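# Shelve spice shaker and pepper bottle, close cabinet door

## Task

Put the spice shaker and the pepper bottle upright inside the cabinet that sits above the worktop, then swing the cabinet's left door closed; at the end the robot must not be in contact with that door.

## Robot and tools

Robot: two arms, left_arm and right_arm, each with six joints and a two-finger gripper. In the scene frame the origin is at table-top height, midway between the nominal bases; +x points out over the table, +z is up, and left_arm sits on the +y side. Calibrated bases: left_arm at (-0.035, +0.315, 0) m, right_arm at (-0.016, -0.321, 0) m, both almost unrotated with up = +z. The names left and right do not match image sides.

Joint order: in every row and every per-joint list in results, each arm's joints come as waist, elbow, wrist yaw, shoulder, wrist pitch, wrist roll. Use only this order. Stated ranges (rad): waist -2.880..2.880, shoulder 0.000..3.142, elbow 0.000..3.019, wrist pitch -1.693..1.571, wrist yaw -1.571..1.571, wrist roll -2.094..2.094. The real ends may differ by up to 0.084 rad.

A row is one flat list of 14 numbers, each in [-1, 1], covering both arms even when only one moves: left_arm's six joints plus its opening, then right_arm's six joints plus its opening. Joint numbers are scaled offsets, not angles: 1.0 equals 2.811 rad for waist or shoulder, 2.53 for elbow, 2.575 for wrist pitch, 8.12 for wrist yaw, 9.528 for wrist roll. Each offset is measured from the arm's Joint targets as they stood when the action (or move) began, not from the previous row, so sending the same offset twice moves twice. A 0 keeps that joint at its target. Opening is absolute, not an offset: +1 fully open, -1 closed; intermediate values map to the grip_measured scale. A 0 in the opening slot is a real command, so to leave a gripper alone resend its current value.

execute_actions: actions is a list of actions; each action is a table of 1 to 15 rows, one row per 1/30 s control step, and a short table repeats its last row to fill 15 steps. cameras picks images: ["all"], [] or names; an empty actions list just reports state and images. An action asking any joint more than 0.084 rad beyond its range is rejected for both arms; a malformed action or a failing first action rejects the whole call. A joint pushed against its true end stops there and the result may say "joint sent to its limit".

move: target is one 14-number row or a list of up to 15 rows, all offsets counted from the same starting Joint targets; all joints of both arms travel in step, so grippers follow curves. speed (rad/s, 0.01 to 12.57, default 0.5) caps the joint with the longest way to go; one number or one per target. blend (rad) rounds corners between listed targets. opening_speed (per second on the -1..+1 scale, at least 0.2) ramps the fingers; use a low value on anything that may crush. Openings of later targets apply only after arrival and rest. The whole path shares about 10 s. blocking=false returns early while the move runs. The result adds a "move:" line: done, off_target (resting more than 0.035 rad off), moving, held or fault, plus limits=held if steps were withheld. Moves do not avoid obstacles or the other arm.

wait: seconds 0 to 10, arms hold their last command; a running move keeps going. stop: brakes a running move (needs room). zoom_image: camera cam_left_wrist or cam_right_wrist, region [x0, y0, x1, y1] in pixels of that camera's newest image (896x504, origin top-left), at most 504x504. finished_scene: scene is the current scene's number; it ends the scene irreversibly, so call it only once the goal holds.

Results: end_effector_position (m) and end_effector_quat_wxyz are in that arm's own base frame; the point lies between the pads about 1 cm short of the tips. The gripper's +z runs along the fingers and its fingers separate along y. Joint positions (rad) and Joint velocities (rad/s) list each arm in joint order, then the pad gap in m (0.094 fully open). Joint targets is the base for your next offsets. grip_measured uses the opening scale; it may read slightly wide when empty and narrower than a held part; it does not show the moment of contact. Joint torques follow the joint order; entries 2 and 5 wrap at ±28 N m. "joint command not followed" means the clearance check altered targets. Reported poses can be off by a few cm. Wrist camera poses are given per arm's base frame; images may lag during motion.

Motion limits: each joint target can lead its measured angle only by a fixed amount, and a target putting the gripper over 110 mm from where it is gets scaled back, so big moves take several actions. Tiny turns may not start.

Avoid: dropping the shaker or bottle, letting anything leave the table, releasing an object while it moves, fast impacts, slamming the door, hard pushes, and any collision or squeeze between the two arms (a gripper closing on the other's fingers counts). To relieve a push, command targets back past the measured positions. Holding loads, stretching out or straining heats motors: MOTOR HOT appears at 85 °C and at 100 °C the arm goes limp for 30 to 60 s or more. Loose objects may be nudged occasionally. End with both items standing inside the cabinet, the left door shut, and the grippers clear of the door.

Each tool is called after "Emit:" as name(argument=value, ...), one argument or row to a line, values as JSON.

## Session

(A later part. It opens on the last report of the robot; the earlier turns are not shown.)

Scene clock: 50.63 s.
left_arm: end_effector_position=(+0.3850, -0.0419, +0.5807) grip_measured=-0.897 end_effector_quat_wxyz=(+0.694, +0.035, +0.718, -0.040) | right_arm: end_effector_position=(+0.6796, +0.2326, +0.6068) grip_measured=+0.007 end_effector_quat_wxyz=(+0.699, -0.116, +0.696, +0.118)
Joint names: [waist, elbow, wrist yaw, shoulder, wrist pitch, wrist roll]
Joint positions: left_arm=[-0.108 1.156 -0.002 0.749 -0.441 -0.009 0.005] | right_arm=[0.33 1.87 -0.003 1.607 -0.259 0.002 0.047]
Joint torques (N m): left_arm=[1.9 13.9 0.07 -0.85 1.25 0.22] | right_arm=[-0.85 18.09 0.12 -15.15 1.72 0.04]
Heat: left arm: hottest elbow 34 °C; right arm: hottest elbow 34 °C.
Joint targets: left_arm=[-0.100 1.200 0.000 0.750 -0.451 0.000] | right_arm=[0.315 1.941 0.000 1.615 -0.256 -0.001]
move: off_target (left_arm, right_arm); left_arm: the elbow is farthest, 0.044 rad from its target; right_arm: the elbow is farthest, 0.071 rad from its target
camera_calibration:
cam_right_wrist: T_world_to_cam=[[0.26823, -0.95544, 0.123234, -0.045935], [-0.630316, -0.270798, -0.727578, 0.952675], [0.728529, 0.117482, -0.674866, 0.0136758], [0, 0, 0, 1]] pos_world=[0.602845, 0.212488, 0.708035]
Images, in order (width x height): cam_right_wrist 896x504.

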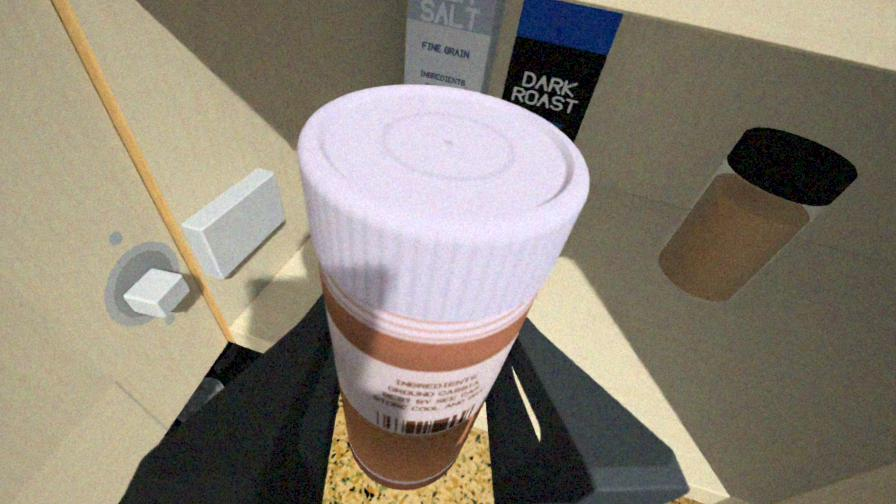

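Emit:
move(
  target=[
    [0,0,0,0,0,0,-0.9,0,0.0549,0,0.0427,-0.0113,0,-0.3],
    [0,0,0,0,0,0,-0.9,0,0.1221,0,0.0857,-0.0307,0,-0.3],
  ],
  speed=0.2,
  blend=0.03,
  cameras=["cam_right_wrist"],
)

Scene clock: 53.30 s.
left_arm: end_effector_position=(+0.3850, -0.0419, +0.5807) grip_measured=-0.897 end_effector_quat_wxyz=(+0.694, +0.035, +0.718, -0.040) | right_arm: end_effector_position=(+0.7551, +0.2584, +0.5997) grip_measured=+0.007 end_effector_quat_wxyz=(+0.696, -0.117, +0.698, +0.118)
Joint names: [waist, elbow, wrist yaw, shoulder, wrist pitch, wrist roll]
Joint positions: left_arm=[-0.108 1.156 -0.002 0.749 -0.441 -0.009 0.005] | right_arm=[0.33 2.18 -0.003 1.848 -0.334 0.002 0.047]
Joint torques (N m): left_arm=[1.85 13.9 0.09 -0.79 1.25 0.22] | right_arm=[-1.14 17.58 0.12 -17.67 1.73 0.08]
Heat: left arm: hottest elbow 34 °C; right arm: hottest elbow 35 °C.
Joint targets: left_arm=[-0.100 1.200 0.000 0.750 -0.451 0.000] | right_arm=[0.315 2.250 0.000 1.856 -0.335 -0.001]
move: off_target (left_arm, right_arm); left_arm: the elbow is farthest, 0.044 rad from its target; right_arm: the elbow is farthest, 0.070 rad from its target
camera_calibration:
cam_right_wrist: T_world_to_cam=[[0.269032, -0.955166, 0.123612, -0.0415115], [-0.634987, -0.272404, -0.722902, 1.00334], [0.724164, 0.115992, -0.679804, -0.0425183], [0, 0, 0, 1]] pos_world=[0.679063, 0.238594, 0.701541]
Images, in order (width x height): cam_right_wrist 896x504.

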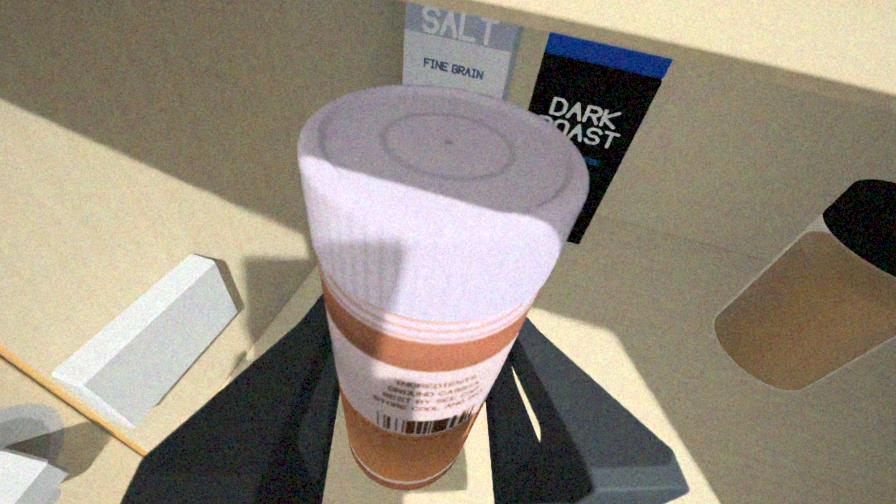

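Emit:
move(
  target=[0,0,0,0,0,0,-0.9,0,-0.0316,0,0,0,0,-0.3],
  speed=0.15,
)

Emit:
move(
  target=[0,0,0,0,0,0,-0.9,0,-0.006,0,0,0.006,0,-0.3],
  speed=0.1,
)

Scene clock: 54.53 s.
left_arm: end_effector_position=(+0.3850, -0.0419, +0.5807) grip_measured=-0.897 end_effector_quat_wxyz=(+0.694, +0.035, +0.718, -0.040) | right_arm: end_effector_position=(+0.7578, +0.2593, +0.5868) grip_measured=+0.007 end_effector_quat_wxyz=(+0.689, -0.118, +0.706, +0.116)
Joint names: [waist, elbow, wrist yaw, shoulder, wrist pitch, wrist roll]
Joint positions: left_arm=[-0.108 1.156 -0.002 0.749 -0.441 -0.009 0.005] | right_arm=[0.33 2.16 -0.003 1.85 -0.334 0.002 0.047]
Joint torques (N m): left_arm=[1.9 13.87 0.08 -0.91 1.24 0.21] | right_arm=[-0.73 12.18 0.07 -18.9 1.83 0.1]
Heat: left arm: hottest elbow 34 °C; right arm: hottest elbow 35 °C.
Joint targets: left_arm=[-0.100 1.200 0.000 0.750 -0.451 0.000] | right_arm=[0.315 2.170 0.000 1.856 -0.335 -0.001]
move: off_target (left_arm); left_arm: the elbow is farthest, 0.044 rad from its target
camera_calibration:
cam_left_wrist: T_world_to_cam=[[-0.173287, -0.971833, 0.159729, -0.0816986], [-0.706101, 0.00953123, -0.708047, 0.704479], [0.68658, -0.23548, -0.687864, 0.250302], [0, 0, 0, 1]] pos_world=[0.311424, -0.0271709, 0.684027]
cam_right_wrist: T_world_to_cam=[[0.27148, -0.95433, 0.124714, -0.0424728], [-0.649229, -0.277245, -0.708263, 0.999368], [0.710493, 0.111312, -0.694845, -0.0330369], [0, 0, 0, 1]] pos_world=[0.683822, 0.240214, 0.690157]

Scene clock: 55.23 s.
left_arm: end_effector_position=(+0.3850, -0.0419, +0.5807) grip_measured=-0.897 end_effector_quat_wxyz=(+0.694, +0.035, +0.718, -0.040) | right_arm: end_effector_position=(+0.7584, +0.2595, +0.5833) grip_measured=+0.007 end_effector_quat_wxyz=(+0.687, -0.118, +0.708, +0.116)
Joint names: [waist, elbow, wrist yaw, shoulder, wrist pitch, wrist roll]
Joint positions: left_arm=[-0.108 1.156 -0.002 0.749 -0.441 -0.009 0.005] | right_arm=[0.33 2.155 -0.003 1.85 -0.334 0.002 0.047]
Joint torques (N m): left_arm=[1.85 13.9 0.08 -0.79 1.2 0.21] | right_arm=[-0.5 11.54 0.18 -18.26 2.44 0.06]
Heat: left arm: hottest elbow 34 °C; right arm: hottest elbow 35 °C.
Joint targets: left_arm=[-0.100 1.200 0.000 0.750 -0.451 0.000] | right_arm=[0.315 2.155 0.000 1.856 -0.320 -0.001]
move: off_target (left_arm); left_arm: the elbow is farthest, 0.044 rad from its target
camera_calibration:
cam_left_wrist: T_world_to_cam=[[-0.173287, -0.971833, 0.159729, -0.0816986], [-0.706101, 0.00953123, -0.708047, 0.704479], [0.68658, -0.23548, -0.687864, 0.250302], [0, 0, 0, 1]] pos_world=[0.311424, -0.0271709, 0.684027]
cam_right_wrist: T_world_to_cam=[[0.272158, -0.954097, 0.125015, -0.0427292], [-0.653047, -0.278557, -0.704227, 0.99817], [0.706725, 0.110021, -0.698881, -0.0303619], [0, 0, 0, 1]] pos_world=[0.684938, 0.24062, 0.687061]

Emit:
move(
  target=[0,0,0,0,0,0,-0.9,0,-0.004,0,0,0.008,0,-0.3],
  speed=0.1,
)

Emit:
move(
  target=[0,0,0,0,0,0,-0.9,0,-0.004,0,0,0.003,0,-0.3],
  speed=0.1,
  cameras=["cam_right_wrist"],
)

Scene clock: 56.23 s.
left_arm: end_effector_position=(+0.3850, -0.0419, +0.5807) grip_measured=-0.897 end_effector_quat_wxyz=(+0.694, +0.035, +0.718, -0.040) | right_arm: end_effector_position=(+0.7606, +0.2603, +0.5732) grip_measured=+0.007 end_effector_quat_wxyz=(+0.683, -0.119, +0.711, +0.115)
Joint names: [waist, elbow, wrist yaw, shoulder, wrist pitch, wrist roll]
Joint positions: left_arm=[-0.108 1.156 -0.002 0.749 -0.441 -0.009 0.005] | right_arm=[0.33 2.135 -0.003 1.85 -0.325 0.002 0.047]
Joint torques (N m): left_arm=[1.79 13.89 0.08 -0.85 1.2 0.22] | right_arm=[-1.85 12.26 0.11 -19.6 2.95 0.06]
Heat: left arm: hottest elbow 34 °C; right arm: hottest elbow 35 °C.
Joint targets: left_arm=[-0.100 1.200 0.000 0.750 -0.451 0.000] | right_arm=[0.315 2.144 0.000 1.856 -0.299 -0.001]
move: off_target (left_arm); left_arm: the elbow is farthest, 0.044 rad from its target
camera_calibration:
cam_left_wrist: T_world_to_cam=[[-0.173287, -0.971833, 0.159729, -0.0816986], [-0.706101, 0.00953123, -0.708047, 0.704479], [0.68658, -0.23548, -0.687864, 0.250302], [0, 0, 0, 1]] pos_world=[0.311424, -0.0271709, 0.684027]
cam_right_wrist: T_world_to_cam=[[0.273392, -0.95367, 0.125584, -0.0427382], [-0.660148, -0.280979, -0.696603, 0.994419], [0.699615, 0.107542, -0.70638, -0.0286162], [0, 0, 0, 1]] pos_world=[0.688168, 0.24173, 0.677869]

Scene clock: 57.03 s.
left_arm: end_effector_position=(+0.3850, -0.0419, +0.5807) grip_measured=-0.897 end_effector_quat_wxyz=(+0.694, +0.035, +0.718, -0.040) | right_arm: end_effector_position=(+0.7614, +0.2606, +0.5700) grip_measured=+0.007 end_effector_quat_wxyz=(+0.683, -0.119, +0.711, +0.115)
Joint names: [waist, elbow, wrist yaw, shoulder, wrist pitch, wrist roll]
Joint positions: left_arm=[-0.108 1.156 -0.002 0.749 -0.441 -0.009 0.005] | right_arm=[0.33 2.126 -0.003 1.85 -0.317 0.002 0.047]
Joint torques (N m): left_arm=[1.9 13.87 0.09 -0.85 1.25 0.22] | right_arm=[-0.79 12.25 0.07 -19.37 2.56 0.09]
Heat: left arm: hottest elbow 34 °C; right arm: hottest elbow 35 °C.
Joint targets: left_arm=[-0.100 1.200 0.000 0.750 -0.451 0.000] | right_arm=[0.315 2.134 0.000 1.856 -0.291 -0.001]
move: off_target (left_arm); left_arm: the elbow is farthest, 0.044 rad from its target
camera_calibration:
cam_right_wrist: T_world_to_cam=[[0.273551, -0.953622, 0.125599, -0.0424153], [-0.660607, -0.281178, -0.696087, 0.992817], [0.69912, 0.107443, -0.706886, -0.0309042], [0, 0, 0, 1]] pos_world=[0.68907, 0.242031, 0.674569]
Images, in order (width x height): cam_right_wrist 896x504.

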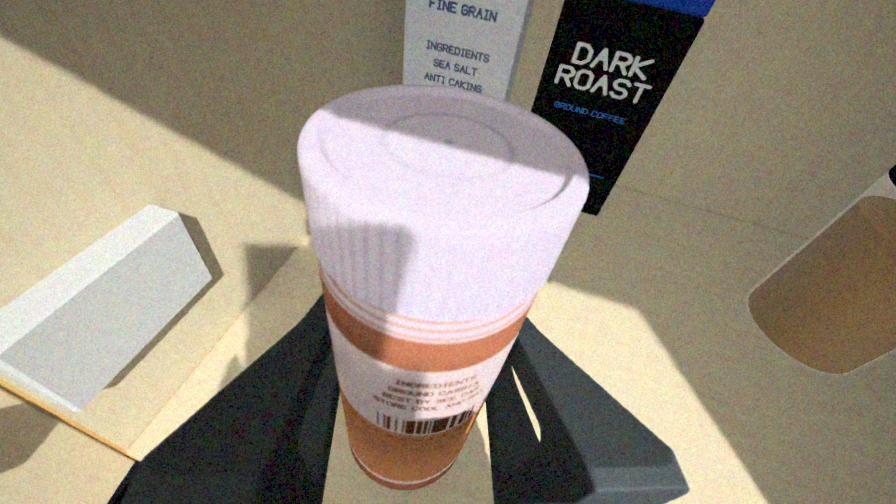

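Emit:
move(
  target=[0,0,0,0,0,0,-0.9,0,-0.008,0,0,0.017,0,-0.3],
  speed=0.1,
)

Emit:
move(
  target=[0,0,0,0,0,0,-0.9,0,-0.004,0,0,0.006,0,-0.3],
  speed=0.1,
)

Scene clock: 58.10 s.
left_arm: end_effector_position=(+0.3850, -0.0419, +0.5807) grip_measured=-0.897 end_effector_quat_wxyz=(+0.694, +0.035, +0.718, -0.040) | right_arm: end_effector_position=(+0.7634, +0.2612, +0.5688) grip_measured=+0.007 end_effector_quat_wxyz=(+0.692, -0.117, +0.703, +0.117)
Joint names: [waist, elbow, wrist yaw, shoulder, wrist pitch, wrist roll]
Joint positions: left_arm=[-0.108 1.156 -0.002 0.749 -0.441 -0.009 0.005] | right_arm=[0.33 2.107 -0.003 1.85 -0.273 0.002 0.047]
Joint torques (N m): left_arm=[1.96 13.9 0.09 -0.91 1.25 0.21] | right_arm=[-0.15 12.15 0.1 -19.66 2.82 0.1]
Motor temperatures (°C): left_arm=[27 35 23 29 26 23 25] | right_arm=[23 35 26 27 27 22 26]
Heat: left arm: hottest elbow 35 °C; right arm: hottest elbow 35 °C.
Joint targets: left_arm=[-0.100 1.200 0.000 0.750 -0.451 0.000] | right_arm=[0.315 2.114 0.000 1.856 -0.248 -0.001]
move: off_target (left_arm); left_arm: the elbow is farthest, 0.044 rad from its target
camera_calibration:
cam_left_wrist: T_world_to_cam=[[-0.173287, -0.971833, 0.159729, -0.0816986], [-0.706101, 0.00953123, -0.708047, 0.704479], [0.68658, -0.23548, -0.687864, 0.250302], [0, 0, 0, 1]] pos_world=[0.311424, -0.0271709, 0.684027]
cam_right_wrist: T_world_to_cam=[[0.270596, -0.954631, 0.124332, -0.038923], [-0.644362, -0.275556, -0.713349, 0.989483], [0.715245, 0.112914, -0.689692, -0.0567419], [0, 0, 0, 1]] pos_world=[0.688702, 0.241907, 0.671551]

Scene clock: 58.93 s.
left_arm: end_effector_position=(+0.3850, -0.0419, +0.5807) grip_measured=-0.897 end_effector_quat_wxyz=(+0.694, +0.035, +0.718, -0.040) | right_arm: end_effector_position=(+0.7644, +0.2616, +0.5663) grip_measured=+0.007 end_effector_quat_wxyz=(+0.693, -0.117, +0.701, +0.117)
Joint names: [waist, elbow, wrist yaw, shoulder, wrist pitch, wrist roll]
Joint positions: left_arm=[-0.108 1.156 -0.002 0.749 -0.441 -0.009 0.005] | right_arm=[0.33 2.097 -0.003 1.85 -0.258 0.002 0.047]
Joint torques (N m): left_arm=[1.96 13.89 0.07 -0.79 1.2 0.22] | right_arm=[-0.5 12.08 0.13 -18.49 2.56 0.04]
Heat: left arm: hottest elbow 35 °C; right arm: hottest elbow 35 °C.
Joint targets: left_arm=[-0.100 1.200 0.000 0.750 -0.451 0.000] | right_arm=[0.315 2.104 0.000 1.856 -0.232 -0.001]
move: off_target (left_arm); left_arm: the elbow is farthest, 0.044 rad from its target
camera_calibration:
cam_left_wrist: T_world_to_cam=[[-0.173287, -0.971833, 0.159729, -0.0816986], [-0.706101, 0.00953123, -0.708047, 0.704479], [0.68658, -0.23548, -0.687864, 0.250302], [0, 0, 0, 1]] pos_world=[0.311424, -0.0271709, 0.684027]
cam_right_wrist: T_world_to_cam=[[0.269993, -0.954837, 0.124053, -0.0379238], [-0.640788, -0.274348, -0.717024, 0.987388], [0.718675, 0.1141, -0.68592, -0.0642035], [0, 0, 0, 1]] pos_world=[0.689087, 0.242002, 0.668647]

Emit:
move(
  target=[0,0,0,0,0,0,-0.9,0,-0.006,0,0,0.0055,0,-0.3],
  speed=0.1,
)

Emit:
move(
  target=[0,0,0,0,0,0,-0.9,0,-0.006,0,0,0.006,0,-0.3],
  speed=0.1,
)

Scene clock: 59.80 s.
left_arm: end_effector_position=(+0.3850, -0.0419, +0.5807) grip_measured=-0.897 end_effector_quat_wxyz=(+0.694, +0.035, +0.718, -0.040) | right_arm: end_effector_position=(+0.7656, +0.2620, +0.5612) grip_measured=+0.007 end_effector_quat_wxyz=(+0.694, -0.117, +0.701, +0.117)
Joint names: [waist, elbow, wrist yaw, shoulder, wrist pitch, wrist roll]
Joint positions: left_arm=[-0.108 1.156 -0.002 0.749 -0.441 -0.009 0.005] | right_arm=[0.33 2.083 -0.003 1.85 -0.243 0.002 0.047]
Joint torques (N m): left_arm=[1.96 13.91 0.08 -0.97 1.26 0.23] | right_arm=[-0.62 12.14 0.07 -19.02 2.96 0.05]
Heat: left arm: hottest elbow 35 °C; right arm: hottest elbow 35 °C.
Joint targets: left_arm=[-0.100 1.200 0.000 0.750 -0.451 0.000] | right_arm=[0.315 2.089 0.000 1.856 -0.218 -0.001]
move: off_target (left_arm); left_arm: the elbow is farthest, 0.044 rad from its target
camera_calibration:
cam_left_wrist: T_world_to_cam=[[-0.173287, -0.971833, 0.159729, -0.0816986], [-0.706101, 0.00953123, -0.708047, 0.704479], [0.68658, -0.23548, -0.687864, 0.250302], [0, 0, 0, 1]] pos_world=[0.311424, -0.0271709, 0.684027]
cam_right_wrist: T_world_to_cam=[[0.269904, -0.954872, 0.123982, -0.0371163], [-0.640241, -0.274144, -0.717591, 0.984557], [0.719197, 0.114302, -0.68534, -0.0694024], [0, 0, 0, 1]] pos_world=[0.690285, 0.242402, 0.663547]

Scene clock: 60.63 s.
left_arm: end_effector_position=(+0.3850, -0.0419, +0.5807) grip_measured=-0.897 end_effector_quat_wxyz=(+0.694, +0.035, +0.718, -0.040) | right_arm: end_effector_position=(+0.7663, +0.2622, +0.5610) grip_measured=+0.007 end_effector_quat_wxyz=(+0.698, -0.116, +0.697, +0.118)
Joint names: [waist, elbow, wrist yaw, shoulder, wrist pitch, wrist roll]
Joint positions: left_arm=[-0.108 1.156 -0.002 0.749 -0.441 -0.009 0.005] | right_arm=[0.33 2.074 -0.003 1.85 -0.222 0.002 0.047]
Joint torques (N m): left_arm=[1.9 13.91 0.08 -0.97 1.2 0.21] | right_arm=[-0.79 11.6 0.13 -19.9 2.73 0.04]
Heat: left arm: hottest elbow 35 °C; right arm: hottest elbow 35 °C.
Joint targets: left_arm=[-0.100 1.200 0.000 0.750 -0.451 0.000] | right_arm=[0.315 2.074 0.000 1.856 -0.203 -0.001]
move: off_target (left_arm); left_arm: the elbow is farthest, 0.044 rad from its target
camera_calibration:
cam_left_wrist: T_world_to_cam=[[-0.173287, -0.971833, 0.159729, -0.0816986], [-0.706101, 0.00953123, -0.708047, 0.704479], [0.68658, -0.23548, -0.687864, 0.250302], [0, 0, 0, 1]] pos_world=[0.311424, -0.0271709, 0.684027]
cam_right_wrist: T_world_to_cam=[[0.268483, -0.955358, 0.12332, -0.0354188], [-0.631938, -0.271304, -0.725981, 0.982521], [0.727029, 0.116983, -0.676568, -0.0817699], [0, 0, 0, 1]] pos_world=[0.689851, 0.24229, 0.662337]

Emit:
move(
  target=[0,0,0,0,0,0,-0.9,0,-0.006,0,0,0.0,0,-0.3],
  speed=0.1,
  cameras=["cam_right_wrist"],
)

Scene clock: 61.47 s.
left_arm: end_effector_position=(+0.3850, -0.0419, +0.5807) grip_measured=-0.897 end_effector_quat_wxyz=(+0.694, +0.035, +0.718, -0.040) | right_arm: end_effector_position=(+0.7667, +0.2624, +0.5599) grip_measured=+0.007 end_effector_quat_wxyz=(+0.699, -0.116, +0.695, +0.118)
Joint names: [waist, elbow, wrist yaw, shoulder, wrist pitch, wrist roll]
Joint positions: left_arm=[-0.108 1.156 -0.002 0.749 -0.441 -0.009 0.005] | right_arm=[0.33 2.068 -0.003 1.85 -0.213 0.002 0.047]
Joint torques (N m): left_arm=[1.85 13.87 0.08 -0.85 1.21 0.21] | right_arm=[-0.67 10.54 0.11 -18.73 2.07 0.16]
Heat: left arm: hottest elbow 35 °C; right arm: hottest elbow 35 °C.
Joint targets: left_arm=[-0.100 1.200 0.000 0.750 -0.451 0.000] | right_arm=[0.315 2.058 0.000 1.856 -0.203 -0.001]
move: off_target (left_arm); left_arm: the elbow is farthest, 0.044 rad from its target
camera_calibration:
cam_right_wrist: T_world_to_cam=[[0.268012, -0.955511, 0.123161, -0.0347916], [-0.62927, -0.270421, -0.728623, 0.98126], [0.729513, 0.117778, -0.67375, -0.0864118], [0, 0, 0, 1]] pos_world=[0.68984, 0.242286, 0.661034]
Images, in order (width x height): cam_right_wrist 896x504.

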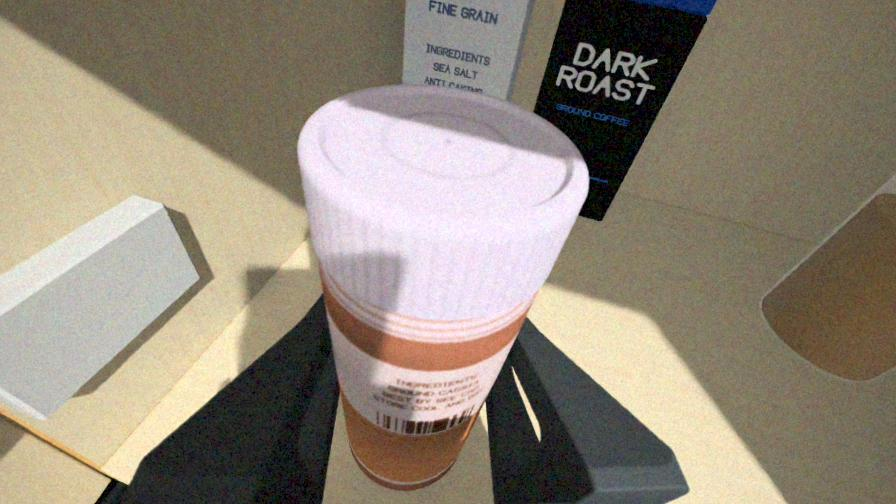

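Emit:
move(
  target=[0,0,0,0,0,0,-0.9,0,-0.008,0,0,-0.002,0,-0.3],
  speed=0.1,
)

Scene clock: 62.33 s.
left_arm: end_effector_position=(+0.3850, -0.0419, +0.5807) grip_measured=-0.897 end_effector_quat_wxyz=(+0.694, +0.035, +0.718, -0.040) | right_arm: end_effector_position=(+0.7668, +0.2624, +0.5590) grip_measured=+0.007 end_effector_quat_wxyz=(+0.700, -0.116, +0.694, +0.118)
Joint names: [waist, elbow, wrist yaw, shoulder, wrist pitch, wrist roll]
Joint positions: left_arm=[-0.108 1.156 -0.002 0.749 -0.441 -0.009 0.005] | right_arm=[0.33 2.062 -0.003 1.849 -0.204 0.002 0.047]
Joint torques (N m): left_arm=[1.79 13.91 0.08 -0.97 1.2 0.23] | right_arm=[-0.62 9.43 0.12 -19.25 1.7 0.1]
Heat: left arm: hottest elbow 35 °C; right arm: hottest elbow 35 °C.
Joint targets: left_arm=[-0.100 1.200 0.000 0.750 -0.451 0.000] | right_arm=[0.315 2.038 0.000 1.856 -0.208 -0.001]
move: off_target (left_arm); left_arm: the elbow is farthest, 0.044 rad from its target
camera_calibration:
cam_left_wrist: T_world_to_cam=[[-0.173287, -0.971833, 0.159729, -0.0816986], [-0.706101, 0.00953123, -0.708047, 0.704479], [0.68658, -0.23548, -0.687864, 0.250302], [0, 0, 0, 1]] pos_world=[0.311424, -0.0271709, 0.684027]
cam_right_wrist: T_world_to_cam=[[0.267634, -0.955647, 0.122928, -0.0342128], [-0.626887, -0.269592, -0.73098, 0.979872], [0.731699, 0.118573, -0.671235, -0.0903439], [0, 0, 0, 1]] pos_world=[0.689531, 0.242183, 0.659831]

Emit:
move(
  target=[0,0,0,0,0,0,-0.9,0,0.002,0,0,0,0,0.4],
  opening_speed=0.6,
  cameras=["cam_right_wrist"],
)

Scene clock: 63.97 s.
left_arm: end_effector_position=(+0.3850, -0.0419, +0.5807) grip_measured=-0.897 end_effector_quat_wxyz=(+0.694, +0.035, +0.718, -0.040) | right_arm: end_effector_position=(+0.7685, +0.2630, +0.5437) grip_measured=+0.396 end_effector_quat_wxyz=(+0.692, -0.117, +0.703, +0.117)
Joint names: [waist, elbow, wrist yaw, shoulder, wrist pitch, wrist roll]
Joint positions: left_arm=[-0.108 1.156 -0.002 0.749 -0.441 -0.009 0.005] | right_arm=[0.33 2.037 -0.003 1.849 -0.204 0.002 0.066]
Joint torques (N m): left_arm=[1.96 13.91 0.09 -0.79 1.24 0.23] | right_arm=[-0.85 12.36 0.12 -19.19 1.7 0.08]
Heat: left arm: hottest elbow 35 °C; right arm: hottest elbow 35 °C.
Joint targets: left_arm=[-0.100 1.200 0.000 0.750 -0.451 0.000] | right_arm=[0.315 2.043 0.000 1.856 -0.208 -0.001]
move: off_target (left_arm); left_arm: the elbow is farthest, 0.044 rad from its target
camera_calibration:
cam_right_wrist: T_world_to_cam=[[0.270509, -0.954662, 0.124281, -0.0354316], [-0.643552, -0.275327, -0.714168, 0.975177], [0.716006, 0.113208, -0.688853, -0.078961], [0, 0, 0, 1]] pos_world=[0.693699, 0.243606, 0.64645]
Images, in order (width x height): cam_right_wrist 896x504.

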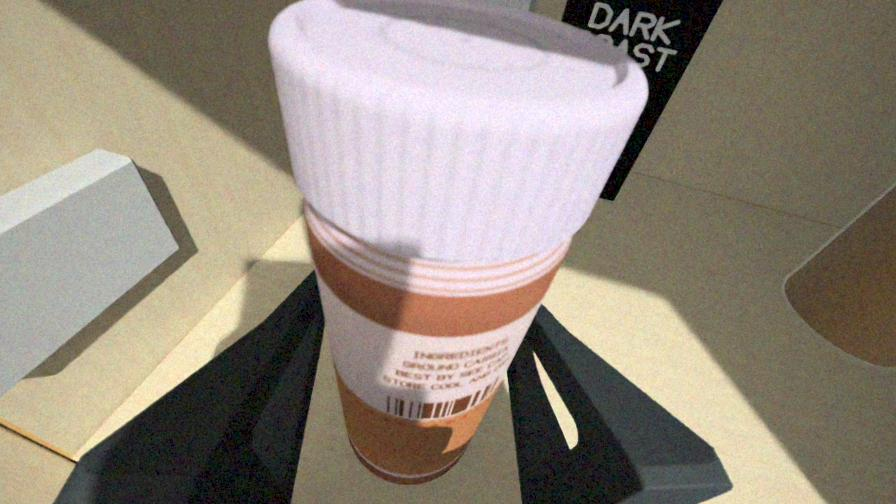

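Emit:
move(
  target=[
    [0,0,0,0,0,0,-0.9,0,0,0,-0.0135,0.0078,0,0.5],
    [0,0,0,0,0,0,-0.9,0,-0.083,0,-0.0637,0.038,0,0.5],
    [0,0,0,0,0,0,-0.9,0,-0.1415,0,-0.1081,0.0478,0,0.5],
    [0,0,0,0,0,0,-0.9,0,-0.2581,0,-0.2191,0.0419,0,0.5],
  ],
  speed=[0.1,0.2,0.3,0.5],
  blend=[0,0.03,0.05,0],
  cameras=["cam_right_wrist"],
)

Scene clock: 70.30 s.
left_arm: end_effector_position=(+0.3850, -0.0419, +0.5807) grip_measured=-0.897 end_effector_quat_wxyz=(+0.694, +0.035, +0.718, -0.040) | right_arm: end_effector_position=(+0.5573, +0.1907, +0.5744) grip_measured=+0.497 end_effector_quat_wxyz=(+0.710, -0.114, +0.684, +0.120)
Joint names: [waist, elbow, wrist yaw, shoulder, wrist pitch, wrist roll]
Joint positions: left_arm=[-0.108 1.156 -0.002 0.749 -0.441 -0.009 0.005] | right_arm=[0.33 1.388 -0.003 1.245 -0.106 0.002 0.07]
Joint torques (N m): left_arm=[2.08 13.89 0.08 -0.91 1.22 0.23] | right_arm=[-1.32 11.71 0.07 -9.64 2.02 0.07]
Heat: left arm: hottest elbow 36 °C; right arm: hottest elbow 35 °C.
Joint targets: left_arm=[-0.100 1.200 0.000 0.750 -0.451 0.000] | right_arm=[0.315 1.391 0.000 1.240 -0.100 -0.001]
move: off_target (left_arm); left_arm: the elbow is farthest, 0.044 rad from its target
camera_calibration:
cam_right_wrist: T_world_to_cam=[[0.264472, -0.956724, 0.121381, -0.0456751], [-0.607641, -0.263049, -0.749385, 0.839151], [0.748884, 0.124435, -0.650914, 0.0593248], [0, 0, 0, 1]] pos_world=[0.477555, 0.169657, 0.673007]
Images, in order (width x height): cam_right_wrist 896x504.

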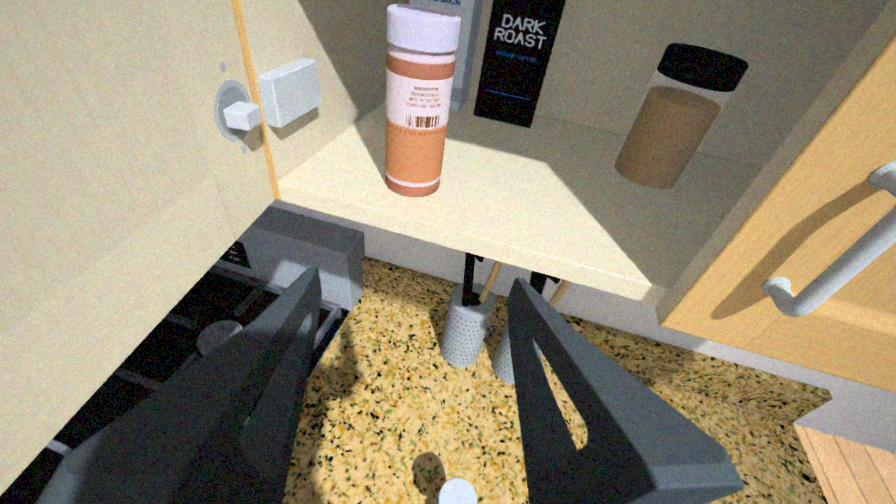

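Emit:
move(
  target=[
    [0,0,0,0,0,0,-0.9,-0.0196,-0.0755,0,-0.1032,-0.066,0,0.5],
    [0,0,0,0,0,0,-0.9,-0.0356,-0.3423,0,0.0142,0.3344,0,0.5],
    [0,0,0,0,0,0,-0.9,-0.0356,-0.3364,0,0.2295,0.5631,0,1],
  ],
  speed=[0.8,1.0,0.7],
  blend=[0.1,0.08,0],
  cameras=["cam_right_wrist"],
)

Scene clock: 74.47 s.
left_arm: end_effector_position=(+0.3850, -0.0419, +0.5807) grip_measured=-0.897 end_effector_quat_wxyz=(+0.694, +0.035, +0.718, -0.040) | right_arm: end_effector_position=(+0.5162, +0.1218, +0.0939) grip_measured=+0.996 end_effector_quat_wxyz=(+0.696, -0.083, +0.709, +0.083)
Joint names: [waist, elbow, wrist yaw, shoulder, wrist pitch, wrist roll]
Joint positions: left_arm=[-0.108 1.156 -0.002 0.749 -0.441 -0.009 0.005] | right_arm=[0.232 0.527 -0.003 1.877 1.332 0.002 0.094]
Joint torques (N m): left_arm=[1.85 13.94 0.08 -0.67 1.22 0.2] | right_arm=[-1.08 5.29 0.08 -10.81 2.63 0.05]
Heat: left arm: hottest elbow 36 °C; right arm: hottest elbow 35 °C.
Joint targets: left_arm=[-0.100 1.200 0.000 0.750 -0.451 0.000] | right_arm=[0.215 0.539 0.000 1.885 1.350 -0.001]
move: off_target (left_arm); left_arm: the elbow is farthest, 0.044 rad from its target
camera_calibration:
cam_right_wrist: T_world_to_cam=[[0.175743, -0.976533, 0.124487, 0.00542704], [-0.669644, -0.211278, -0.711996, 0.458073], [0.721589, 0.041766, -0.69106, -0.186117], [0, 0, 0, 1]] pos_world=[0.440092, 0.109854, 0.196853]
Images, in order (width x height): cam_right_wrist 896x504.

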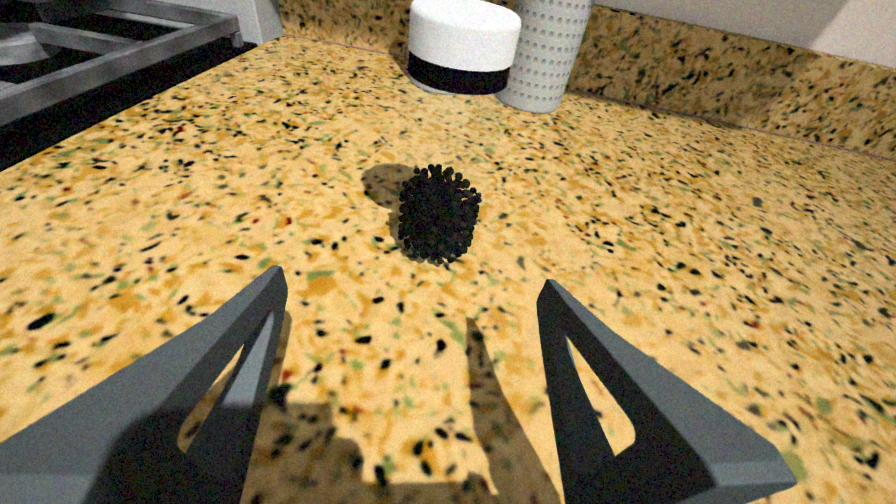

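Emit:
move(
  target=[
    [0,0,0,0,0,0,-0.9,-0.0125,0.012,0,0.005,-0.0064,0,1],
    [0,0,0,0,0,0,-0.9,-0.0125,0.147,0,0.058,-0.0804,0,1],
  ],
  speed=[0.2,0.3],
  cameras=["cam_right_wrist"],
)

Scene clock: 76.70 s.
left_arm: end_effector_position=(+0.3850, -0.0419, +0.5807) grip_measured=-0.897 end_effector_quat_wxyz=(+0.694, +0.035, +0.718, -0.040) | right_arm: end_effector_position=(+0.6397, +0.1248, +0.0905) grip_measured=+0.997 end_effector_quat_wxyz=(+0.703, -0.068, +0.704, +0.069)
Joint names: [waist, elbow, wrist yaw, shoulder, wrist pitch, wrist roll]
Joint positions: left_arm=[-0.108 1.156 -0.002 0.749 -0.441 -0.009 0.005] | right_arm=[0.193 0.877 -0.003 2.029 1.15 0.002 0.094]
Joint torques (N m): left_arm=[1.79 13.96 0.09 -0.85 1.22 0.22] | right_arm=[-0.79 9.02 0.08 -15.15 1.48 0.05]
Heat: left arm: hottest elbow 36 °C; right arm: hottest elbow 35 °C.
Joint targets: left_arm=[-0.100 1.200 0.000 0.750 -0.451 0.000] | right_arm=[0.180 0.911 0.000 2.048 1.143 -0.001]
move: off_target (left_arm); left_arm: the elbow is farthest, 0.044 rad from its target
camera_calibration:
cam_right_wrist: T_world_to_cam=[[0.135192, -0.983083, 0.123575, 0.0139306], [-0.665902, -0.182502, -0.723372, 0.534123], [0.733688, 0.0155055, -0.67931, -0.283241], [0, 0, 0, 1]] pos_world=[0.5616, 0.115565, 0.19224]
Images, in order (width x height): cam_right_wrist 896x504.

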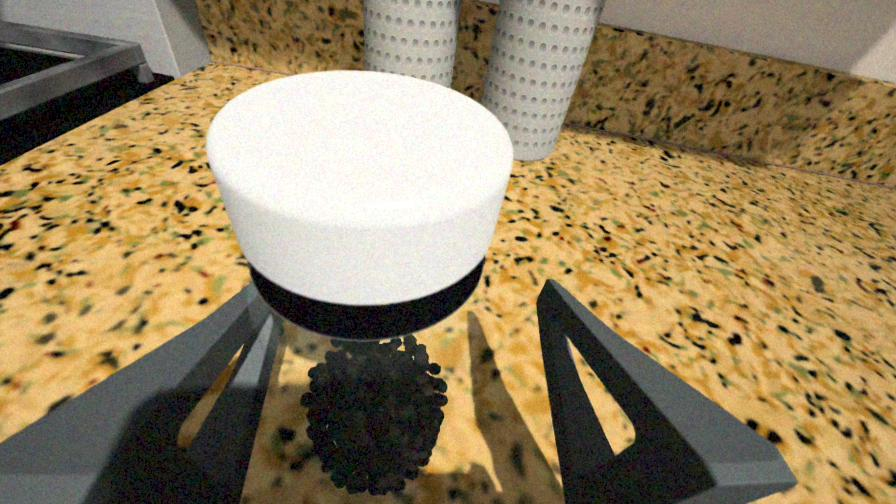

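Emit:
move(
  target=[0,0,0,0,0,0,-0.9,0.0142,0,0,0,0,0,1],
  speed=0.15,
  cameras=["cam_right_wrist"],
)

Scene clock: 77.83 s.
left_arm: end_effector_position=(+0.3850, -0.0419, +0.5807) grip_measured=-0.897 end_effector_quat_wxyz=(+0.694, +0.035, +0.718, -0.040) | right_arm: end_effector_position=(+0.6381, +0.1328, +0.0904) grip_measured=+0.997 end_effector_quat_wxyz=(+0.702, -0.073, +0.704, +0.074)
Joint names: [waist, elbow, wrist yaw, shoulder, wrist pitch, wrist roll]
Joint positions: left_arm=[-0.108 1.156 -0.002 0.749 -0.441 -0.009 0.005] | right_arm=[0.205 0.877 -0.003 2.029 1.15 0.002 0.094]
Joint torques (N m): left_arm=[2.02 13.93 0.07 -0.97 1.2 0.22] | right_arm=[1.08 9.21 0.11 -14.1 1.59 0.13]
Heat: left arm: hottest elbow 36 °C; right arm: hottest elbow 34 °C.
Joint targets: left_arm=[-0.100 1.200 0.000 0.750 -0.451 0.000] | right_arm=[0.220 0.911 0.000 2.048 1.143 -0.001]
move: off_target (left_arm); left_arm: the elbow is farthest, 0.044 rad from its target
camera_calibration:
cam_right_wrist: T_world_to_cam=[[0.147664, -0.981287, 0.123576, 0.0139099], [-0.663791, -0.190953, -0.723131, 0.534164], [0.733197, 0.024752, -0.679566, -0.283139], [0, 0, 0, 1]] pos_world=[0.560115, 0.122658, 0.19214]
Images, in order (width x height): cam_right_wrist 896x504.

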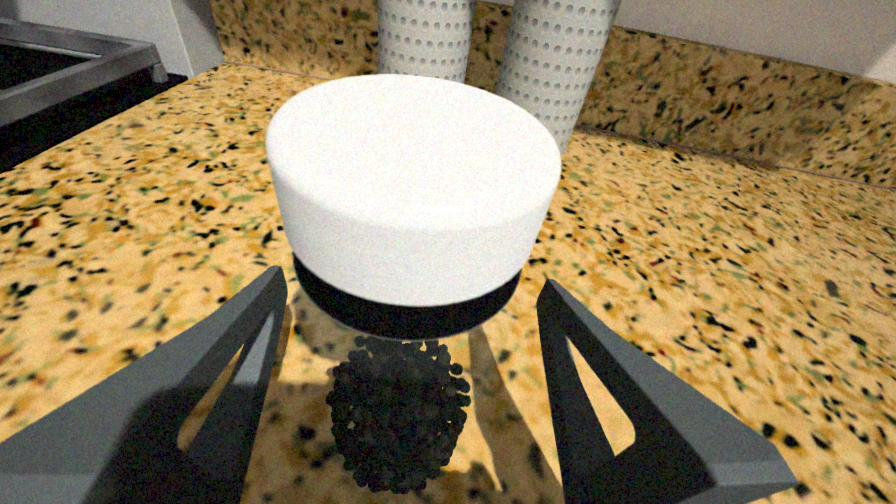

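Emit:
move(
  target=[0,0,0,0,0,0,-0.9,0,0,0,0,0,0,-0.3],
  opening_speed=0.8,
  cameras=["cam_right_wrist"],
)

Scene clock: 79.77 s.
left_arm: end_effector_position=(+0.3850, -0.0419, +0.5807) grip_measured=-0.897 end_effector_quat_wxyz=(+0.694, +0.035, +0.718, -0.040) | right_arm: end_effector_position=(+0.6377, +0.1345, +0.0902) grip_measured=+0.071 end_effector_quat_wxyz=(+0.702, -0.074, +0.704, +0.075)
Joint names: [waist, elbow, wrist yaw, shoulder, wrist pitch, wrist roll]
Joint positions: left_arm=[-0.108 1.156 -0.002 0.749 -0.441 -0.009 0.005] | right_arm=[0.208 0.877 -0.003 2.03 1.15 0.001 0.05]
Joint torques (N m): left_arm=[1.9 13.91 0.08 -0.85 1.26 0.22] | right_arm=[1.2 8.87 0.09 -14.51 1.62 0.06]
Heat: left arm: hottest elbow 36 °C; right arm: hottest elbow 34 °C.
Joint targets: left_arm=[-0.100 1.200 0.000 0.750 -0.451 0.000] | right_arm=[0.220 0.911 0.000 2.049 1.143 -0.001]
move: off_target (left_arm); left_arm: the elbow is farthest, 0.044 rad from its target
camera_calibration:
cam_right_wrist: T_world_to_cam=[[0.150334, -0.980781, 0.12437, 0.0137414], [-0.663384, -0.193348, -0.722868, 0.534129], [0.733022, 0.0261664, -0.679702, -0.283145], [0, 0, 0, 1]] pos_world=[0.559819, 0.124159, 0.191941]
Images, in order (width x height): cam_right_wrist 896x504.

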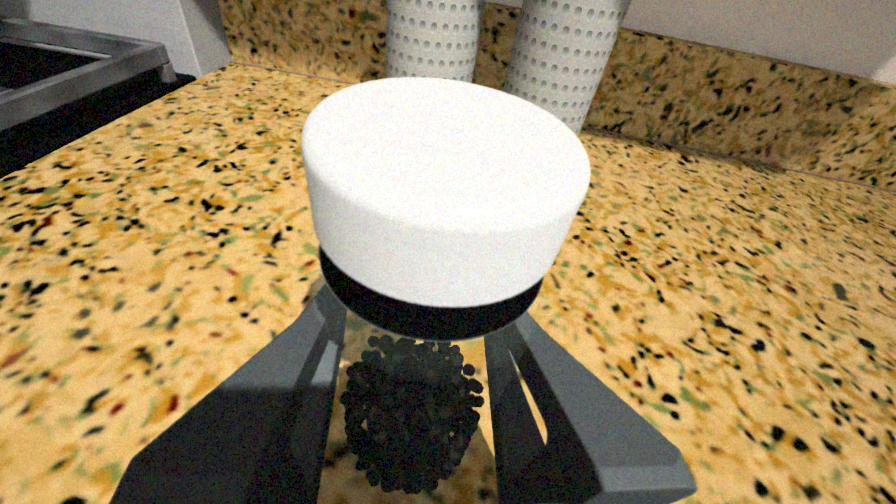

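Emit:
move(
  target=[
    [0,0,0,0,0,0,-0.9,0,-0.0344,0,-0.1064,-0.0711,0,-0.3],
    [0,0,0,0,0,0,-0.9,-0.0142,-0.0111,0,-0.3678,-0.374,0,-0.3],
    [0,0,0,0,0,0,-0.9,-0.0174,0.1656,0,-0.4159,-0.5934,0,-0.3],
    [0,0,0,0,0,0,-0.9,-0.0174,0.2874,0,-0.2504,-0.5216,0,-0.3],
    [0,0,0,0,0,0,-0.9,-0.0174,0.4008,0,-0.1544,-0.5437,0,-0.3],
  ],
  speed=[0.35,0.8,0.7,0.5,0.3],
  blend=[0.08,0.1,0.08,0.05,0],
  cameras=["cam_right_wrist"],
)

Scene clock: 85.57 s.
left_arm: end_effector_position=(+0.3850, -0.0419, +0.5807) grip_measured=-0.897 end_effector_quat_wxyz=(+0.694, +0.035, +0.718, -0.040) | right_arm: end_effector_position=(+0.7146, +0.1357, +0.5790) grip_measured=+0.071 end_effector_quat_wxyz=(+0.689, -0.068, +0.718, +0.066)
Joint names: [waist, elbow, wrist yaw, shoulder, wrist pitch, wrist roll]
Joint positions: left_arm=[-0.108 1.156 -0.002 0.749 -0.441 -0.009 0.005] | right_arm=[0.188 1.844 -0.003 1.622 -0.263 0.001 0.05]
Joint torques (N m): left_arm=[1.85 13.91 0.08 -0.85 1.22 0.22] | right_arm=[-0.56 19.28 0.08 -17.26 2.06 0.1]
Heat: left arm: hottest elbow 37 °C; right arm: hottest elbow 35 °C.
Joint targets: left_arm=[-0.100 1.200 0.000 0.750 -0.451 0.000] | right_arm=[0.171 1.925 0.000 1.615 -0.257 -0.001]
move: off_target (left_arm, right_arm); left_arm: the elbow is farthest, 0.044 rad from its target; right_arm: the elbow is farthest, 0.081 rad from its target
camera_calibration:
cam_right_wrist: T_world_to_cam=[[0.135226, -0.982708, 0.126484, -0.047589], [-0.694339, -0.185056, -0.695448, 0.943749], [0.706829, 0.00621957, -0.707357, 0.0301454], [0, 0, 0, 1]] pos_world=[0.640409, 0.127693, 0.683671]
Images, in order (width x height): cam_right_wrist 896x504.

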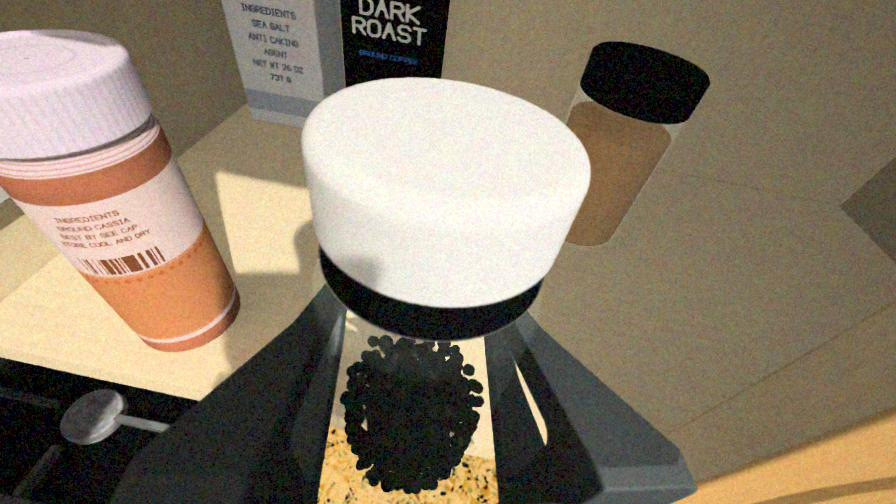

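Emit:
move(
  target=[
    [0,0,0,0,0,0,-0.9,0,0.012,0,0,0,0,-0.3],
    [0,0,0,0,0,0,-0.9,0,0.0751,0,0.0534,-0.0089,0,-0.3],
  ],
  speed=0.2,
  cameras=["cam_right_wrist"],
)

Scene clock: 87.50 s.
left_arm: end_effector_position=(+0.3850, -0.0419, +0.5807) grip_measured=-0.897 end_effector_quat_wxyz=(+0.694, +0.035, +0.718, -0.040) | right_arm: end_effector_position=(+0.7660, +0.1454, +0.5777) grip_measured=+0.071 end_effector_quat_wxyz=(+0.693, -0.068, +0.714, +0.067)
Joint names: [waist, elbow, wrist yaw, shoulder, wrist pitch, wrist roll]
Joint positions: left_arm=[-0.108 1.156 -0.002 0.749 -0.441 -0.009 0.005] | right_arm=[0.188 2.03 -0.003 1.773 -0.287 0.001 0.05]
Joint torques (N m): left_arm=[1.79 13.91 0.08 -0.85 1.18 0.21] | right_arm=[-1.08 19.43 0.07 -19.66 2.36 0.06]
Heat: left arm: hottest elbow 37 °C; right arm: hottest elbow 36 °C.
Joint targets: left_arm=[-0.100 1.200 0.000 0.750 -0.451 0.000] | right_arm=[0.171 2.115 0.000 1.765 -0.280 -0.001]
move: off_target (left_arm, right_arm); left_arm: the elbow is farthest, 0.044 rad from its target; right_arm: the elbow is farthest, 0.085 rad from its target
camera_calibration:
cam_right_wrist: T_world_to_cam=[[0.133738, -0.982998, 0.125811, -0.0431396], [-0.686183, -0.183448, -0.703918, 0.978738], [0.71503, 0.00781074, -0.69905, -0.0184775], [0, 0, 0, 1]] pos_world=[0.690575, 0.137286, 0.681462]
Images, in order (width x height): cam_right_wrist 896x504.

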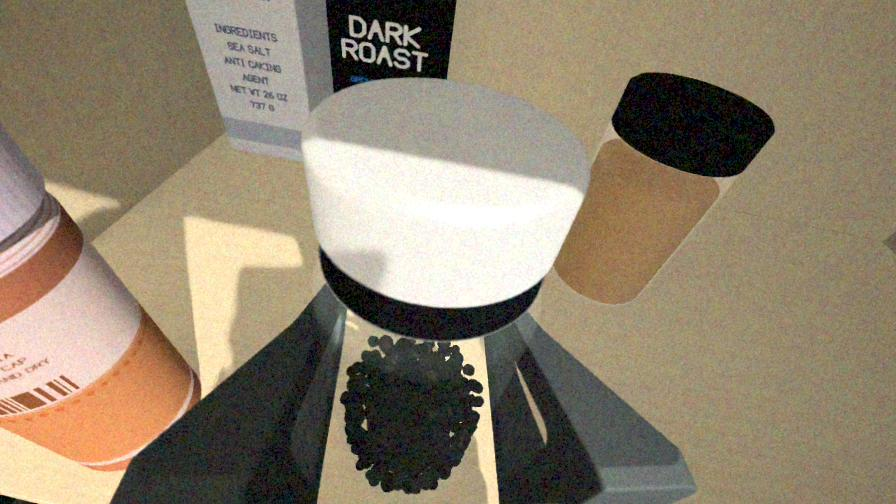

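Emit:
move(
  target=[0,0,0,0,0,0,-0.9,0,-0.0514,0,0,0.0369,0,-0.3],
  speed=0.15,
)

Emit:
move(
  target=[0,0,0,0,0,0,-0.9,0,-0.006,0,0,0.006,0,-0.3],
  speed=0.1,
)

Scene clock: 89.00 s.
left_arm: end_effector_position=(+0.3850, -0.0419, +0.5807) grip_measured=-0.897 end_effector_quat_wxyz=(+0.694, +0.035, +0.718, -0.040) | right_arm: end_effector_position=(+0.7708, +0.1461, +0.5619) grip_measured=+0.071 end_effector_quat_wxyz=(+0.700, -0.067, +0.708, +0.067)
Joint names: [waist, elbow, wrist yaw, shoulder, wrist pitch, wrist roll]
Joint positions: left_arm=[-0.108 1.156 -0.002 0.749 -0.441 -0.009 0.005] | right_arm=[0.187 1.976 -0.003 1.773 -0.214 0.001 0.05]
Joint torques (N m): left_arm=[1.9 13.93 0.08 -0.85 1.21 0.23] | right_arm=[-0.62 12.4 0.05 -19.96 2.95 0.15]
Heat: left arm: hottest elbow 37 °C; right arm: hottest elbow 36 °C.
Joint targets: left_arm=[-0.100 1.200 0.000 0.750 -0.451 0.000] | right_arm=[0.171 1.985 0.000 1.764 -0.185 -0.001]
move: off_target (left_arm); left_arm: the elbow is farthest, 0.044 rad from its target
camera_calibration:
cam_left_wrist: T_world_to_cam=[[-0.173287, -0.971833, 0.159729, -0.0816986], [-0.706101, 0.00953123, -0.708047, 0.704479], [0.68658, -0.23548, -0.687864, 0.250302], [0, 0, 0, 1]] pos_world=[0.311424, -0.0271709, 0.684027]
cam_right_wrist: T_world_to_cam=[[0.131148, -0.983464, 0.124894, -0.0386389], [-0.673444, -0.180832, -0.71678, 0.968184], [0.727512, 0.0098956, -0.686024, -0.0502204], [0, 0, 0, 1]] pos_world=[0.693621, 0.137576, 0.664348]

Scene clock: 89.83 s.
left_arm: end_effector_position=(+0.3850, -0.0419, +0.5807) grip_measured=-0.897 end_effector_quat_wxyz=(+0.694, +0.035, +0.718, -0.040) | right_arm: end_effector_position=(+0.7715, +0.1462, +0.5613) grip_measured=+0.071 end_effector_quat_wxyz=(+0.704, -0.067, +0.704, +0.067)
Joint names: [waist, elbow, wrist yaw, shoulder, wrist pitch, wrist roll]
Joint positions: left_arm=[-0.108 1.156 -0.002 0.749 -0.441 -0.009 0.005] | right_arm=[0.187 1.966 -0.003 1.773 -0.192 0.001 0.05]
Joint torques (N m): left_arm=[2.08 13.96 0.08 -0.97 1.24 0.22] | right_arm=[-1.2 11.78 0.05 -19.31 2.86 0.05]
Heat: left arm: hottest elbow 37 °C; right arm: hottest elbow 36 °C.
Joint targets: left_arm=[-0.100 1.200 0.000 0.750 -0.451 0.000] | right_arm=[0.171 1.970 0.000 1.764 -0.169 -0.001]
move: off_target (left_arm); left_arm: the elbow is farthest, 0.044 rad from its target
camera_calibration:
cam_left_wrist: T_world_to_cam=[[-0.173287, -0.971833, 0.159729, -0.0816986], [-0.706101, 0.00953123, -0.708047, 0.704479], [0.68658, -0.23548, -0.687864, 0.250302], [0, 0, 0, 1]] pos_world=[0.311424, -0.0271709, 0.684027]
cam_right_wrist: T_world_to_cam=[[0.129643, -0.983759, 0.124137, -0.0369002], [-0.664836, -0.179124, -0.725195, 0.9661], [0.735653, 0.0114858, -0.677261, -0.0625351], [0, 0, 0, 1]] pos_world=[0.693086, 0.137469, 0.662839]

Emit:
move(
  target=[0,0,0,0,0,0,-0.9,0,-0.006,0,0,0.001,0,-0.3],
  speed=0.1,
)

Emit:
move(
  target=[0,0,0,0,0,0,-0.9,0,-0.006,0,0,0.0,0,-0.3],
  speed=0.1,
)

Scene clock: 90.63 s.
left_arm: end_effector_position=(+0.3850, -0.0419, +0.5807) grip_measured=-0.897 end_effector_quat_wxyz=(+0.694, +0.035, +0.718, -0.040) | right_arm: end_effector_position=(+0.7719, +0.1463, +0.5603) grip_measured=+0.071 end_effector_quat_wxyz=(+0.706, -0.066, +0.702, +0.068)
Joint names: [waist, elbow, wrist yaw, shoulder, wrist pitch, wrist roll]
Joint positions: left_arm=[-0.108 1.156 -0.002 0.749 -0.441 -0.009 0.005] | right_arm=[0.187 1.96 -0.003 1.773 -0.182 0.001 0.05]
Joint torques (N m): left_arm=[1.79 13.93 0.08 -0.79 1.25 0.22] | right_arm=[-0.15 11.04 0.14 -18.78 2.63 0.11]
Heat: left arm: hottest elbow 37 °C; right arm: hottest elbow 36 °C.
Joint targets: left_arm=[-0.100 1.200 0.000 0.750 -0.451 0.000] | right_arm=[0.171 1.955 0.000 1.764 -0.167 -0.001]
move: off_target (left_arm); left_arm: the elbow is farthest, 0.044 rad from its target
camera_calibration:
cam_left_wrist: T_world_to_cam=[[-0.173287, -0.971833, 0.159729, -0.0816986], [-0.706101, 0.00953123, -0.708047, 0.704479], [0.68658, -0.23548, -0.687864, 0.250302], [0, 0, 0, 1]] pos_world=[0.311424, -0.0271709, 0.684027]
cam_right_wrist: T_world_to_cam=[[0.129108, -0.983864, 0.123863, -0.0361605], [-0.661595, -0.178508, -0.728304, 0.964798], [0.738663, 0.0120826, -0.673967, -0.0678227], [0, 0, 0, 1]] pos_world=[0.693073, 0.137467, 0.661435]

Scene clock: 91.40 s.
left_arm: end_effector_position=(+0.3850, -0.0419, +0.5807) grip_measured=-0.897 end_effector_quat_wxyz=(+0.694, +0.035, +0.718, -0.040) | right_arm: end_effector_position=(+0.7717, +0.1462, +0.5598) grip_measured=+0.071 end_effector_quat_wxyz=(+0.707, -0.066, +0.700, +0.068)
Joint names: [waist, elbow, wrist yaw, shoulder, wrist pitch, wrist roll]
Joint positions: left_arm=[-0.108 1.156 -0.002 0.749 -0.441 -0.009 0.005] | right_arm=[0.187 1.954 -0.003 1.771 -0.173 0.001 0.05]
Joint torques (N m): left_arm=[1.73 13.91 0.08 -0.91 1.22 0.22] | right_arm=[-0.79 10.3 0.09 -19.43 2.19 0.06]
Heat: left arm: hottest elbow 37 °C; right arm: hottest elbow 36 °C.
Joint targets: left_arm=[-0.100 1.200 0.000 0.750 -0.451 0.000] | right_arm=[0.171 1.940 0.000 1.764 -0.167 -0.001]
move: off_target (left_arm); left_arm: the elbow is farthest, 0.044 rad from its target
camera_calibration:
cam_left_wrist: T_world_to_cam=[[-0.173287, -0.971833, 0.159729, -0.0816986], [-0.706101, 0.00953123, -0.708047, 0.704479], [0.68658, -0.23548, -0.687864, 0.250302], [0, 0, 0, 1]] pos_world=[0.311424, -0.0271709, 0.684027]
cam_right_wrist: T_world_to_cam=[[0.128511, -0.983966, 0.123679, -0.0356065], [-0.658302, -0.177914, -0.731427, 0.963333], [0.741703, 0.0125787, -0.67061, -0.0722931], [0, 0, 0, 1]] pos_world=[0.692359, 0.137264, 0.660531]

Emit:
move(
  target=[0,0,0,0,0,0,-0.9,0,0.003,0,0,0,0,0.45],
  opening_speed=0.6,
  cameras=["cam_right_wrist"],
)

Scene clock: 93.10 s.
left_arm: end_effector_position=(+0.3850, -0.0419, +0.5807) grip_measured=-0.897 end_effector_quat_wxyz=(+0.694, +0.035, +0.718, -0.040) | right_arm: end_effector_position=(+0.7724, +0.1464, +0.5540) grip_measured=+0.446 end_effector_quat_wxyz=(+0.704, -0.067, +0.704, +0.067)
Joint names: [waist, elbow, wrist yaw, shoulder, wrist pitch, wrist roll]
Joint positions: left_arm=[-0.108 1.156 -0.002 0.749 -0.441 -0.009 0.005] | right_arm=[0.187 1.944 -0.003 1.771 -0.172 0.001 0.068]
Joint torques (N m): left_arm=[1.85 13.89 0.09 -0.85 1.21 0.22] | right_arm=[-1.14 11.69 0.11 -19.66 2.13 0.13]
Heat: left arm: hottest elbow 37 °C; right arm: hottest elbow 36 °C.
Joint targets: left_arm=[-0.100 1.200 0.000 0.750 -0.451 0.000] | right_arm=[0.171 1.947 0.000 1.764 -0.167 -0.001]
move: off_target (left_arm); left_arm: the elbow is farthest, 0.044 rad from its target
camera_calibration:
cam_right_wrist: T_world_to_cam=[[0.129643, -0.983759, 0.124137, -0.0359869], [-0.664836, -0.179124, -0.725195, 0.961283], [0.735653, 0.0114858, -0.677261, -0.0681365], [0, 0, 0, 1]] pos_world=[0.693886, 0.137569, 0.655439]
Images, in order (width x height): cam_right_wrist 896x504.

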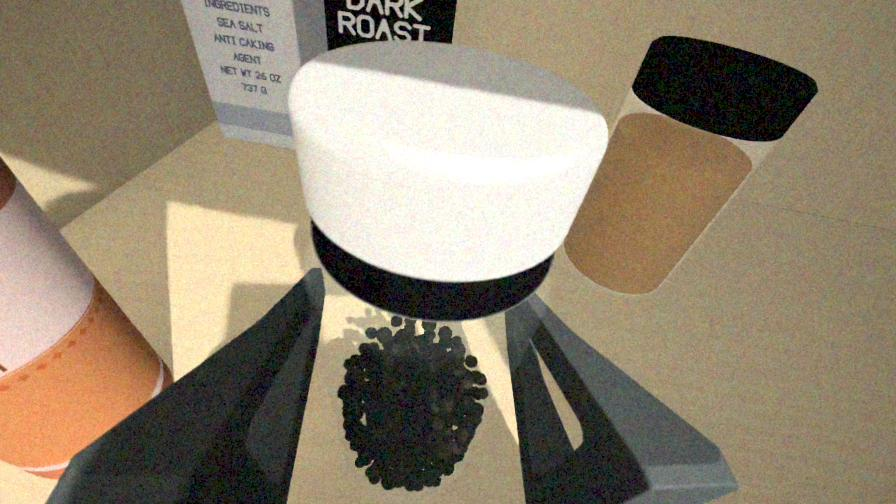

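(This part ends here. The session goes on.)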